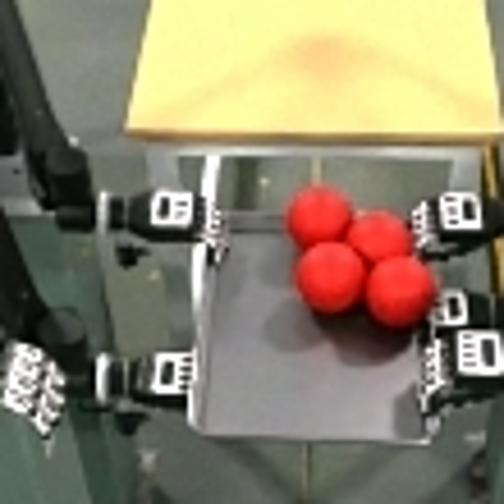

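move(arm5={"target":[-0.080,0.109,1.116,0,0,-0.7071,0.7071],"speed":0.03}, arm4={"target":[-0.155,-0.1776,1.147,0.7071,-0.7071,0,0],"speed":0.02}, cameras=["cam_high"])

zoom_image(camera="cam_high", region=[380, 160, 490, 270])

Scene clock: 3145.30 s.
Joint torques (N m): arm1=[0.44 -0.73 10.04 1.44 0.11 0.06] | arm2=[-0.91 -7.41 4.89 2.65 -0.05 0.16] | arm3=[1.55 -18.73 6.89 1.94 0.06 0.21] | arm4=[-2.26 -13.22 5.67 2.8 0.4 0.03] | arm5=[-0.32 -10.46 5.5 1.94 -0.08 0.07] | arm6=[-2.43 -14.04 6.22 1.95 0.1 -0.04]
Motor temperatures (°C): arm1=[24 34 39 24 25 27] | arm2=[29 29 33 30 27 27] | arm3=[27 27 37 27 25 28] | arm4=[25 33 33 26 27 24] | arm5=[27 36 34 29 25 24] | arm6=[25 30 45 28 26 27]
Heat: arm1: hottest joint3_rad 39 °C; arm2: hottest joint3_rad 33 °C; arm3: hottest joint3_rad 37 °C; arm4: hottest joint2_rad 33 °C; arm5: hottest joint2_rad 36 °C; arm6: hottest joint3_rad 45 °C.
move: arm4 off_target; arm5 off_target
Joint velocities: within noise
arm1, arm2, arm3, arm6: as last shown
arm2.joint_positions: joint1_rad=-0.653 joint2_rad=+1.749 joint3_rad=+0.267 joint4_rad=+1.402 joint5_rad=-0.611 joint6_rad=+0.002 hand_little=+1.000 hand_ring=+1.000 hand_middle=+1.000 hand_index=+1.000 hand_thumb_turn=-1.000 hand_thumb_bend=+0.008 hand_force_limit=+0.100 hand_speed=+0.000
arm2.thumb_bend_load_n: 0.0
arm2.hand: x=+0.0127 y=-0.1527 z=+1.0742 quat_wxyz=(-0.684, +0.729, -0.009, -0.014)
arm2.hand_target: x=+0.0226 y=-0.1405 z=+1.0982 quat_wxyz=(-0.707, +0.708, +0.000, -0.001)
arm3.joint_positions: joint1_rad=-1.072 joint2_rad=+1.797 joint3_rad=+0.726 joint4_rad=+1.010 joint5_rad=-1.043 joint6_rad=-0.036 hand_little=-0.196 hand_ring=-0.179 hand_middle=-0.056 hand_index=-0.190 hand_thumb_turn=-1.000 hand_thumb_bend=-0.004 hand_force_limit=+0.150 hand_speed=-0.940
arm3.little_load_n: 1.5
arm3.ring_load_n: 8.0
arm3.middle_load_n: 0.5
arm3.thumb_bend_load_n: 18.5
arm3.hand: x=+0.1837 y=+0.1391 z=+1.1654 quat_wxyz=(-0.008, -0.006, -0.717, +0.697)
arm3.hand_target: x=+0.1783 y=+0.1317 z=+1.1900 quat_wxyz=(-0.001, +0.002, -0.707, +0.707)
arm4.joint_positions: joint1_rad=-1.126 joint2_rad=+1.893 joint3_rad=+0.739 joint4_rad=+1.145 joint5_rad=-1.151 joint6_rad=+0.020 hand_little=-0.211 hand_ring=-0.178 hand_middle=-0.162 hand_index=-0.202 hand_thumb_turn=-1.000 hand_thumb_bend=+0.026 hand_force_limit=+0.100 hand_speed=-0.940
arm4.joint_status: not commanded
arm4.hand_stopped_by: force,force,force,force,force,target
arm4.little_load_n: 0.0
arm4.ring_load_n: 0.0
arm4.middle_load_n: 4.5
arm4.index_load_n: 8.0
arm4.thumb_bend_load_n: 13.5
arm4.thumb_turn_load_n: 2.5
arm4.hand: x=-0.1646 y=-0.1747 z=+1.1465 quat_wxyz=(-0.704, +0.710, -0.003, -0.017)
arm4.hand_target: x=-0.1552 y=-0.1776 z=+1.1472 quat_wxyz=(-0.707, +0.707, -0.001, -0.001)
arm4.hand_status: off_target (0.010 m and 2.1 deg from the pose sent, 0.010 m and 2.1 deg at the start)
arm5.joint_positions: joint1_rad=-0.687 joint2_rad=+1.698 joint3_rad=+0.405 joint4_rad=+1.226 joint5_rad=-0.685 joint6_rad=-0.021 hand_little=+1.000 hand_ring=+1.000 hand_middle=+1.000 hand_index=+1.000 hand_thumb_turn=-1.000 hand_thumb_bend=+0.250 hand_force_limit=+0.100 hand_speed=+0.000
arm5.joint_status: not commanded
arm5.hand_stopped_by: target,target,target,target,target,target
arm5.little_load_n: 0.0
arm5.ring_load_n: 0.0
arm5.middle_load_n: 0.0
arm5.index_load_n: -0.5
arm5.thumb_bend_load_n: 0.0
arm5.thumb_turn_load_n: 0.0
arm5.hand: x=-0.0727 y=+0.1179 z=+1.0864 quat_wxyz=(-0.012, -0.011, -0.727, +0.687)
arm5.hand_target: x=-0.0800 y=+0.1092 z=+1.1145 quat_wxyz=(+0.000, -0.001, -0.708, +0.707)
arm5.hand_status: off_target (0.032 m and 3.8 deg from the pose sent, 0.034 m and 2.0 deg at the start)
arm6.joint_positions: joint1_rad=+1.111 joint2_rad=+1.819 joint3_rad=+0.846 joint4_rad=+0.924 joint5_rad=+1.138 joint6_rad=+0.032 hand_little=-0.141 hand_ring=-0.175 hand_middle=-0.001 hand_index=-0.098 hand_thumb_turn=-1.000 hand_thumb_bend=-0.079 hand_force_limit=+0.150 hand_speed=-0.940
arm6.ring_load_n: 4.5
arm6.middle_load_n: 7.0
arm6.thumb_bend_load_n: 27.0
arm6.hand: x=+0.1363 y=-0.1584 z=+1.1520 quat_wxyz=(-0.701, +0.713, +0.014, +0.006)
arm6.hand_target: x=+0.1352 y=-0.1492 z=+1.1629 quat_wxyz=(-0.707, +0.707, -0.001, +0.001)

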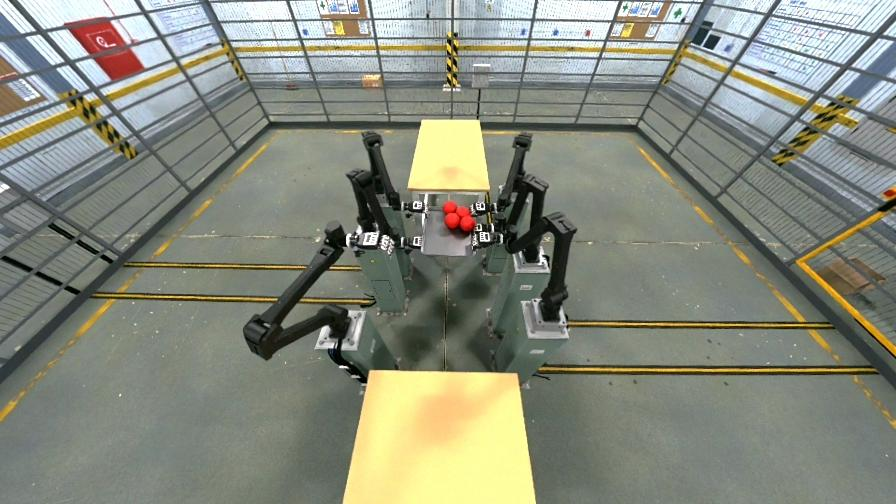

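Scaled by 4.582.

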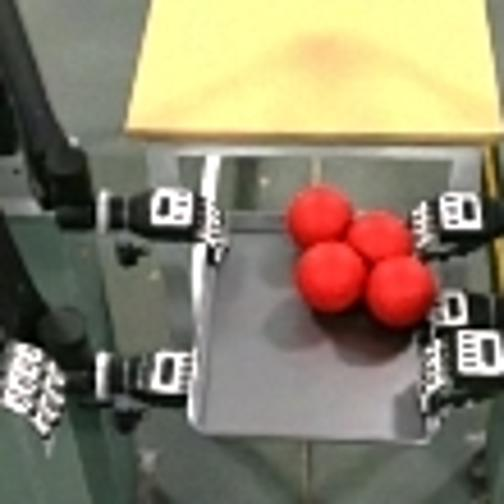

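move(arm2={"target":[0.022,-0.139,1.104,0.7071,-0.7071,0,0],"speed":0.02}, arm4={"joints":{"hand_speed":-0.8,"hand_thumb_bend":0.25,"hand_index":0.1,"hand_middle":0.1,"hand_ring":0.1,"hand_little":0.1}}, cameras=["cam_high","arm4_cam_wrist"])

zoom_image(camera="cam_high", region=[380, 160, 490, 270])

Scene clock: 3152.83 s.
Joint torques (N m): arm1=[0.5 -0.67 10.03 1.43 0.16 0.06] | arm2=[-0.38 -8.06 5 2.82 0.13 0.17] | arm3=[3.14 -18.84 6.86 1.8 0.09 0.26] | arm4=[-1.96 -13.27 5.7 2.81 0.21 0.03] | arm5=[0.15 -10.4 5.82 1.92 -0.1 0.1] | arm6=[-2.37 -14.15 6.22 1.95 0.1 -0.04]
Motor temperatures (°C): arm1=[24 33 39 24 25 27] | arm2=[29 29 33 30 27 27] | arm3=[27 28 37 27 25 28] | arm4=[25 33 33 26 27 24] | arm5=[27 36 34 29 25 24] | arm6=[25 30 45 28 26 27]
Heat: arm1: hottest joint3_rad 39 °C; arm2: hottest joint3_rad 33 °C; arm3: hottest joint3_rad 37 °C; arm4: hottest joint2_rad 33 °C; arm5: hottest joint2_rad 36 °C; arm6: hottest joint3_rad 45 °C.
move: arm2 off_target; arm4 done
Joint velocities: within noise
arm1, arm3, arm5, arm6: as last shown
arm1.ring_load_n: 0.5
arm2.joint_positions: joint1_rad=-0.646 joint2_rad=+1.734 joint3_rad=+0.265 joint4_rad=+1.375 joint5_rad=-0.607 joint6_rad=-0.001 hand_little=+1.000 hand_ring=+1.000 hand_middle=+1.000 hand_index=+1.000 hand_thumb_turn=-1.000 hand_thumb_bend=+0.008 hand_force_limit=+0.100 hand_speed=+0.000
arm2.joint_status: not commanded
arm2.hand_stopped_by: target,target,target,target,force,target
arm2.little_load_n: 0.0
arm2.ring_load_n: 0.0
arm2.middle_load_n: 0.0
arm2.index_load_n: 0.0
arm2.thumb_bend_load_n: 0.0
arm2.thumb_turn_load_n: 0.0
arm2.hand: x=+0.0105 y=-0.1530 z=+1.0736 quat_wxyz=(-0.680, +0.733, -0.010, -0.016)
arm2.hand_target: x=+0.0193 y=-0.1391 z=+1.1027 quat_wxyz=(-0.707, +0.708, +0.003, -0.001)
arm2.hand_status: off_target (0.035 m and 4.9 deg from the pose sent, 0.034 m and 4.2 deg at the start)
arm3.joint_positions: joint1_rad=-1.069 joint2_rad=+1.797 joint3_rad=+0.726 joint4_rad=+1.010 joint5_rad=-1.043 joint6_rad=-0.036 hand_little=-0.196 hand_ring=-0.179 hand_middle=-0.056 hand_index=-0.190 hand_thumb_turn=-1.000 hand_thumb_bend=-0.004 hand_force_limit=+0.150 hand_speed=-0.940
arm3.little_load_n: 0.5
arm3.ring_load_n: 7.0
arm3.index_load_n: 4.0
arm3.thumb_bend_load_n: 17.0
arm3.thumb_turn_load_n: 0.0
arm3.hand: x=+0.1850 y=+0.1381 z=+1.1654 quat_wxyz=(-0.009, -0.005, -0.717, +0.697)
arm3.hand_target: x=+0.1795 y=+0.1307 z=+1.1899 quat_wxyz=(-0.002, +0.003, -0.707, +0.707)
arm4.joint_positions: joint1_rad=-1.131 joint2_rad=+1.893 joint3_rad=+0.739 joint4_rad=+1.145 joint5_rad=-1.148 joint6_rad=+0.020 hand_little=+0.100 hand_ring=+0.100 hand_middle=+0.100 hand_index=+0.100 hand_thumb_turn=-1.000 hand_thumb_bend=+0.250 hand_force_limit=+0.100 hand_speed=-0.800
arm4.joint_status: all done
arm4.hand_stopped_by: target,target,target,target,target,target
arm4.little_load_n: 0.0
arm4.ring_load_n: 0.0
arm4.middle_load_n: 0.0
arm4.index_load_n: 0.0
arm4.thumb_bend_load_n: 0.0
arm4.thumb_turn_load_n: 0.0
arm4.hand: x=-0.1623 y=-0.1763 z=+1.1465 quat_wxyz=(-0.704, +0.710, -0.006, -0.014)
arm4.hand_target: x=-0.1554 y=-0.1776 z=+1.1472 quat_wxyz=(-0.707, +0.707, -0.001, -0.001)
arm4.hand_status: not commanded
arm5.joint_positions: joint1_rad=-0.687 joint2_rad=+1.693 joint3_rad=+0.403 joint4_rad=+1.226 joint5_rad=-0.686 joint6_rad=-0.021 hand_little=+1.000 hand_ring=+1.000 hand_middle=+1.000 hand_index=+1.000 hand_thumb_turn=-1.000 hand_thumb_bend=+0.250 hand_force_limit=+0.100 hand_speed=+0.000
arm5.index_load_n: 0.0
arm5.hand: x=-0.0722 y=+0.1182 z=+1.0878 quat_wxyz=(-0.012, -0.010, -0.726, +0.688)
arm5.hand_target: x=-0.0798 y=+0.1092 z=+1.1149 quat_wxyz=(+0.000, +0.000, -0.707, +0.707)
arm6.joint_positions: joint1_rad=+1.115 joint2_rad=+1.820 joint3_rad=+0.846 joint4_rad=+0.924 joint5_rad=+1.135 joint6_rad=+0.032 hand_little=-0.141 hand_ring=-0.175 hand_middle=-0.001 hand_index=-0.098 hand_thumb_turn=-1.000 hand_thumb_bend=-0.079 hand_force_limit=+0.150 hand_speed=-0.940
arm6.little_load_n: 0.0
arm6.ring_load_n: 2.5
arm6.middle_load_n: 8.0
arm6.thumb_turn_load_n: 8.5
arm6.hand: x=+0.1346 y=-0.1599 z=+1.1511 quat_wxyz=(-0.701, +0.713, +0.016, +0.004)
arm6.hand_target: x=+0.1334 y=-0.1507 z=+1.1629 quat_wxyz=(-0.707, +0.707, +0.002, -0.002)
pictures: arm4_cam_wrist, cam_high
arm4_cam_wrist: T_world_to_cam=[[0.23608, 0.05728, -0.97005, 1.16787], [-0.83868, -0.49219, -0.23317, 0.04616], [-0.49081, 0.8686, -0.06816, 0.26887]] pos_world=[-0.10503, -0.27771, 1.16198]

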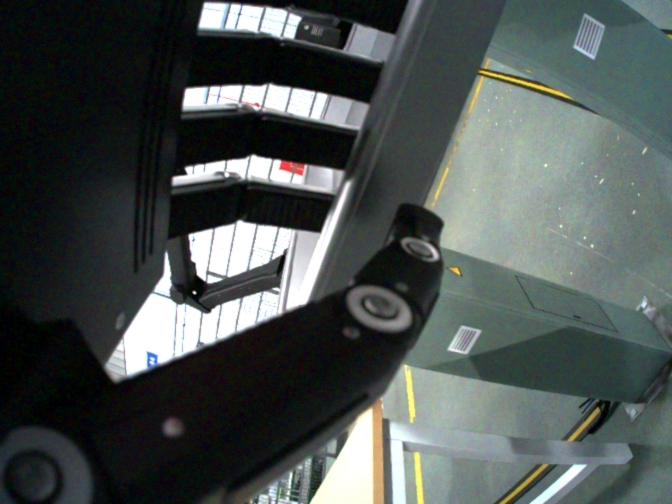

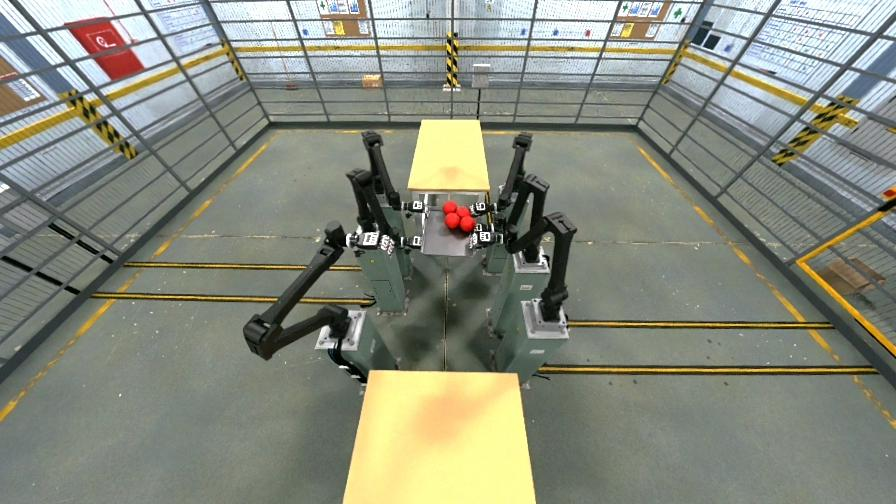

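Scaled by 4.582.

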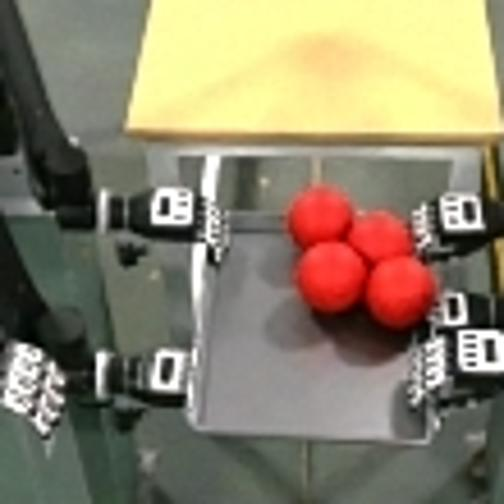

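Stable. Retract arm4.

move(arm4={"target":[-0.158,-0.181,1.28,0.7071,-0.7071,0,0],"speed":0.1})

move(arm4={"target":[-0.35,-0.30,1.42,0.7071,-0.7071,0,0],"speed":0.25}, arm1={"target":[-0.45,0.30,1.42,0,0,-0.7071,0.7071],"speed":0.25}, cameras=["cam_high"])

zoom_image(camera="cam_high", region=[380, 160, 490, 270])

Scene clock: 3162.00 s.
Joint torques (N m): arm1=[0.09 -0.97 10.07 1.4 0.12 0.02] | arm2=[-0.32 -7.77 5.18 2.89 0.13 0.14] | arm3=[2.49 -17.85 6.89 1.96 0.08 0.27] | arm4=[-1.96 -12.4 10.33 1.01 -0.05 0.04] | arm5=[-0.32 -10.11 5.53 1.99 -0.09 0.03] | arm6=[-2.43 -14.15 6.22 1.95 0.1 -0.05]
Motor temperatures (°C): arm1=[24 33 39 24 25 27] | arm2=[29 29 33 30 27 27] | arm3=[27 28 37 27 25 28] | arm4=[25 33 33 26 27 24] | arm5=[27 36 34 29 25 24] | arm6=[25 29 45 28 26 27]
Heat: arm1: hottest joint3_rad 39 °C; arm2: hottest joint3_rad 33 °C; arm3: hottest joint3_rad 37 °C; arm4: hottest joint2_rad 33 °C; arm5: hottest joint2_rad 36 °C; arm6: hottest joint3_rad 45 °C.
move: arm4 off_target
Joint velocities: arm1=[within noise] | arm2=[within noise] | arm3=[within noise] | arm4=[0.005 -0.044 0.002 0.017 -0.007 0.022] | arm5=[within noise] | arm6=[within noise]
arm1.joint_positions: joint1_rad=+1.208 joint2_rad=+0.704 joint3_rad=+0.751 joint4_rad=-0.021 joint5_rad=+1.184 joint6_rad=-0.018 hand_little=+0.100 hand_ring=+0.100 hand_middle=+0.100 hand_index=+0.100 hand_thumb_turn=-1.000 hand_thumb_bend=+0.250 hand_force_limit=+0.200 hand_speed=-0.700
arm1.joint_status: not commanded
arm1.hand_stopped_by: target,target,target,target,target,target
arm1.little_load_n: 0.0
arm1.ring_load_n: 0.0
arm1.middle_load_n: 0.0
arm1.index_load_n: 0.0
arm1.thumb_bend_load_n: 0.0
arm1.thumb_turn_load_n: 0.0
arm1.hand: x=-0.3501 y=+0.2691 z=+1.4044 quat_wxyz=(+0.000, -0.003, -0.704, +0.710)
arm1.hand_target: x=-0.3478 y=+0.2710 z=+1.4021 quat_wxyz=(+0.000, +0.000, -0.706, +0.708)
arm1.hand_status: not commanded
arm2, arm3, arm5, arm6: as last shown
arm2.joint_positions: joint1_rad=-0.645 joint2_rad=+1.729 joint3_rad=+0.263 joint4_rad=+1.373 joint5_rad=-0.601 joint6_rad=+0.008 hand_little=+1.000 hand_ring=+1.000 hand_middle=+1.000 hand_index=+1.000 hand_thumb_turn=-1.000 hand_thumb_bend=+0.008 hand_force_limit=+0.100 hand_speed=+0.000
arm2.hand: x=+0.0103 y=-0.1530 z=+1.0749 quat_wxyz=(-0.680, +0.733, -0.015, -0.017)
arm2.hand_target: x=+0.0194 y=-0.1387 z=+1.1029 quat_wxyz=(-0.707, +0.708, -0.002, -0.002)
arm3.joint_positions: joint1_rad=-1.069 joint2_rad=+1.795 joint3_rad=+0.726 joint4_rad=+1.010 joint5_rad=-1.041 joint6_rad=-0.036 hand_little=-0.196 hand_ring=-0.179 hand_middle=-0.056 hand_index=-0.190 hand_thumb_turn=-1.000 hand_thumb_bend=-0.004 hand_force_limit=+0.150 hand_speed=-0.940
arm3.thumb_bend_load_n: 17.5
arm3.thumb_turn_load_n: 0.5
arm3.hand: x=+0.1846 y=+0.1380 z=+1.1661 quat_wxyz=(-0.008, -0.005, -0.716, +0.698)
arm3.hand_target: x=+0.1792 y=+0.1306 z=+1.1902 quat_wxyz=(-0.002, +0.003, -0.707, +0.707)
arm4.joint_positions: joint1_rad=-1.139 joint2_rad=+1.557 joint3_rad=+0.756 joint4_rad=+0.786 joint5_rad=-1.148 joint6_rad=+0.020 hand_little=+0.100 hand_ring=+0.100 hand_middle=+0.100 hand_index=+0.100 hand_thumb_turn=-1.000 hand_thumb_bend=+0.250 hand_force_limit=+0.100 hand_speed=-0.800
arm4.joint_status: not commanded
arm4.hand_stopped_by: target,target,target,target,target,target
arm4.little_load_n: 0.0
arm4.ring_load_n: 0.0
arm4.middle_load_n: 0.0
arm4.index_load_n: 0.0
arm4.thumb_bend_load_n: 0.5
arm4.thumb_turn_load_n: 0.0
arm4.hand: x=-0.1692 y=-0.1829 z=+1.2626 quat_wxyz=(-0.703, +0.711, -0.011, -0.014)
arm4.hand_target: x=-0.1569 y=-0.1814 z=+1.2789 quat_wxyz=(-0.707, +0.707, -0.001, +0.000)
arm4.hand_status: off_target (0.021 m and 2.1 deg from the pose sent, 0.134 m and 1.9 deg at the start)
arm5.joint_positions: joint1_rad=-0.687 joint2_rad=+1.689 joint3_rad=+0.403 joint4_rad=+1.226 joint5_rad=-0.690 joint6_rad=-0.021 hand_little=+1.000 hand_ring=+1.000 hand_middle=+1.000 hand_index=+1.000 hand_thumb_turn=-1.000 hand_thumb_bend=+0.250 hand_force_limit=+0.100 hand_speed=+0.000
arm5.index_load_n: -1.0
arm5.thumb_turn_load_n: 0.5
arm5.hand: x=-0.0719 y=+0.1180 z=+1.0898 quat_wxyz=(-0.012, -0.008, -0.725, +0.689)
arm5.hand_target: x=-0.0789 y=+0.1092 z=+1.1149 quat_wxyz=(-0.002, +0.001, -0.707, +0.707)
arm6.joint_positions: joint1_rad=+1.115 joint2_rad=+1.820 joint3_rad=+0.846 joint4_rad=+0.924 joint5_rad=+1.137 joint6_rad=+0.032 hand_little=-0.141 hand_ring=-0.175 hand_middle=-0.001 hand_index=-0.098 hand_thumb_turn=-1.000 hand_thumb_bend=-0.079 hand_force_limit=+0.150 hand_speed=-0.940
arm6.ring_load_n: 3.0
arm6.middle_load_n: 7.5
arm6.thumb_bend_load_n: 27.5
arm6.thumb_turn_load_n: 8.0
arm6.hand: x=+0.1349 y=-0.1599 z=+1.1511 quat_wxyz=(-0.701, +0.713, +0.016, +0.005)
arm6.hand_target: x=+0.1337 y=-0.1507 z=+1.1629 quat_wxyz=(-0.707, +0.707, +0.001, -0.001)
pictures: none

Scene clock: 3164.47 s.
Joint torques (N m): arm1=[-0.91 2.2 9.5 1.35 -0.17 0.03] | arm2=[-0.44 -7.77 5.19 2.85 0.12 0.15] | arm3=[3.14 -18.55 6.95 2.03 0.07 0.28] | arm4=[-1.67 -0.91 11.77 1.02 0.04 -0.01] | arm5=[-0.44 -10.81 5.81 1.89 -0.1 0.01] | arm6=[-2.43 -14.15 6.22 1.96 0.1 -0.04]
Motor temperatures (°C): arm1=[24 33 39 24 25 27] | arm2=[29 29 33 30 27 27] | arm3=[27 28 37 27 25 28] | arm4=[25 33 34 26 27 24] | arm5=[27 36 34 29 25 24] | arm6=[25 29 45 28 26 27]
Heat: arm1: hottest joint3_rad 39 °C; arm2: hottest joint3_rad 33 °C; arm3: hottest joint3_rad 37 °C; arm4: hottest joint3_rad 34 °C; arm5: hottest joint2_rad 36 °C; arm6: hottest joint3_rad 45 °C.
move: arm1 done; arm4 off_target
Joint velocities: within noise
arm1.joint_positions: joint1_rad=+1.120 joint2_rad=+0.378 joint3_rad=+0.728 joint4_rad=-0.329 joint5_rad=+1.101 joint6_rad=-0.011 hand_little=+0.100 hand_ring=+0.100 hand_middle=+0.100 hand_index=+0.100 hand_thumb_turn=-1.000 hand_thumb_bend=+0.250 hand_force_limit=+0.200 hand_speed=-0.700
arm1.joint_status: not commanded
arm1.hand_stopped_by: target,target,target,target,target,target
arm1.little_load_n: 0.0
arm1.ring_load_n: 0.0
arm1.middle_load_n: 0.0
arm1.index_load_n: 0.0
arm1.thumb_bend_load_n: 0.0
arm1.thumb_turn_load_n: 0.0
arm1.hand: x=-0.4524 y=+0.2987 z=+1.4232 quat_wxyz=(+0.002, -0.005, -0.705, +0.710)
arm1.hand_target: x=-0.4550 y=+0.2988 z=+1.4229 quat_wxyz=(+0.001, -0.008, -0.706, +0.709)
arm1.hand_status: done (0.004 m and 0.7 deg from the pose sent, 0.106 m and 0.5 deg at the start)
arm2, arm3, arm5, arm6: as last shown
arm2.index_load_n: -0.5
arm2.thumb_turn_load_n: 0.5
arm4.joint_positions: joint1_rad=-1.290 joint2_rad=+0.645 joint3_rad=+0.552 joint4_rad=+0.110 joint5_rad=-1.298 joint6_rad=+0.044 hand_little=+0.100 hand_ring=+0.100 hand_middle=+0.100 hand_index=+0.100 hand_thumb_turn=-1.000 hand_thumb_bend=+0.250 hand_force_limit=+0.100 hand_speed=-0.800
arm4.joint_status: not commanded
arm4.hand_stopped_by: target,target,target,target,target,target
arm4.little_load_n: 0.0
arm4.ring_load_n: 0.0
arm4.middle_load_n: 0.0
arm4.index_load_n: 0.0
arm4.thumb_bend_load_n: 0.0
arm4.thumb_turn_load_n: 0.0
arm4.hand: x=-0.3486 y=-0.2991 z=+1.4090 quat_wxyz=(-0.707, +0.707, -0.009, -0.011)
arm4.hand_target: x=-0.3469 y=-0.3001 z=+1.4208 quat_wxyz=(-0.708, +0.706, -0.001, +0.001)
arm4.hand_status: off_target (0.011 m and 1.6 deg from the pose sent, 0.267 m and 2.1 deg at the start)
arm5.thumb_turn_load_n: 0.0
arm6.ring_load_n: 2.5
arm6.middle_load_n: 7.0

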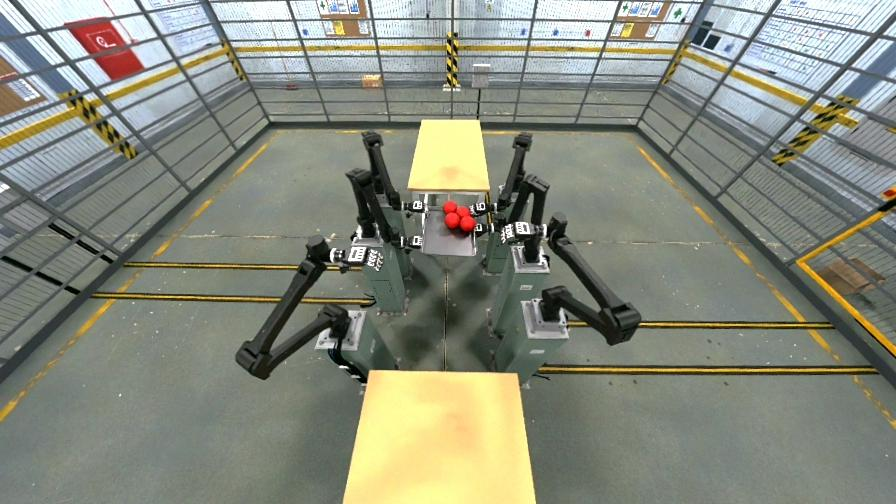

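Scaled by 4.582.

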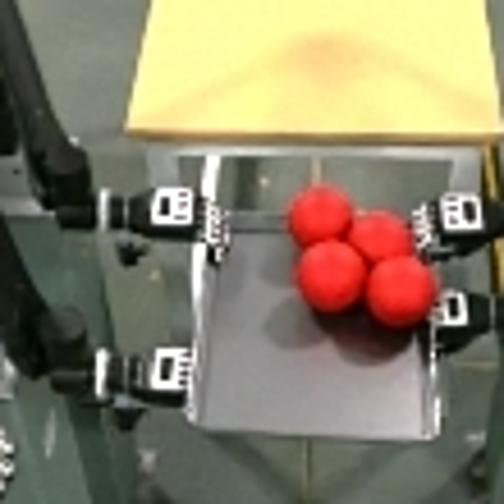

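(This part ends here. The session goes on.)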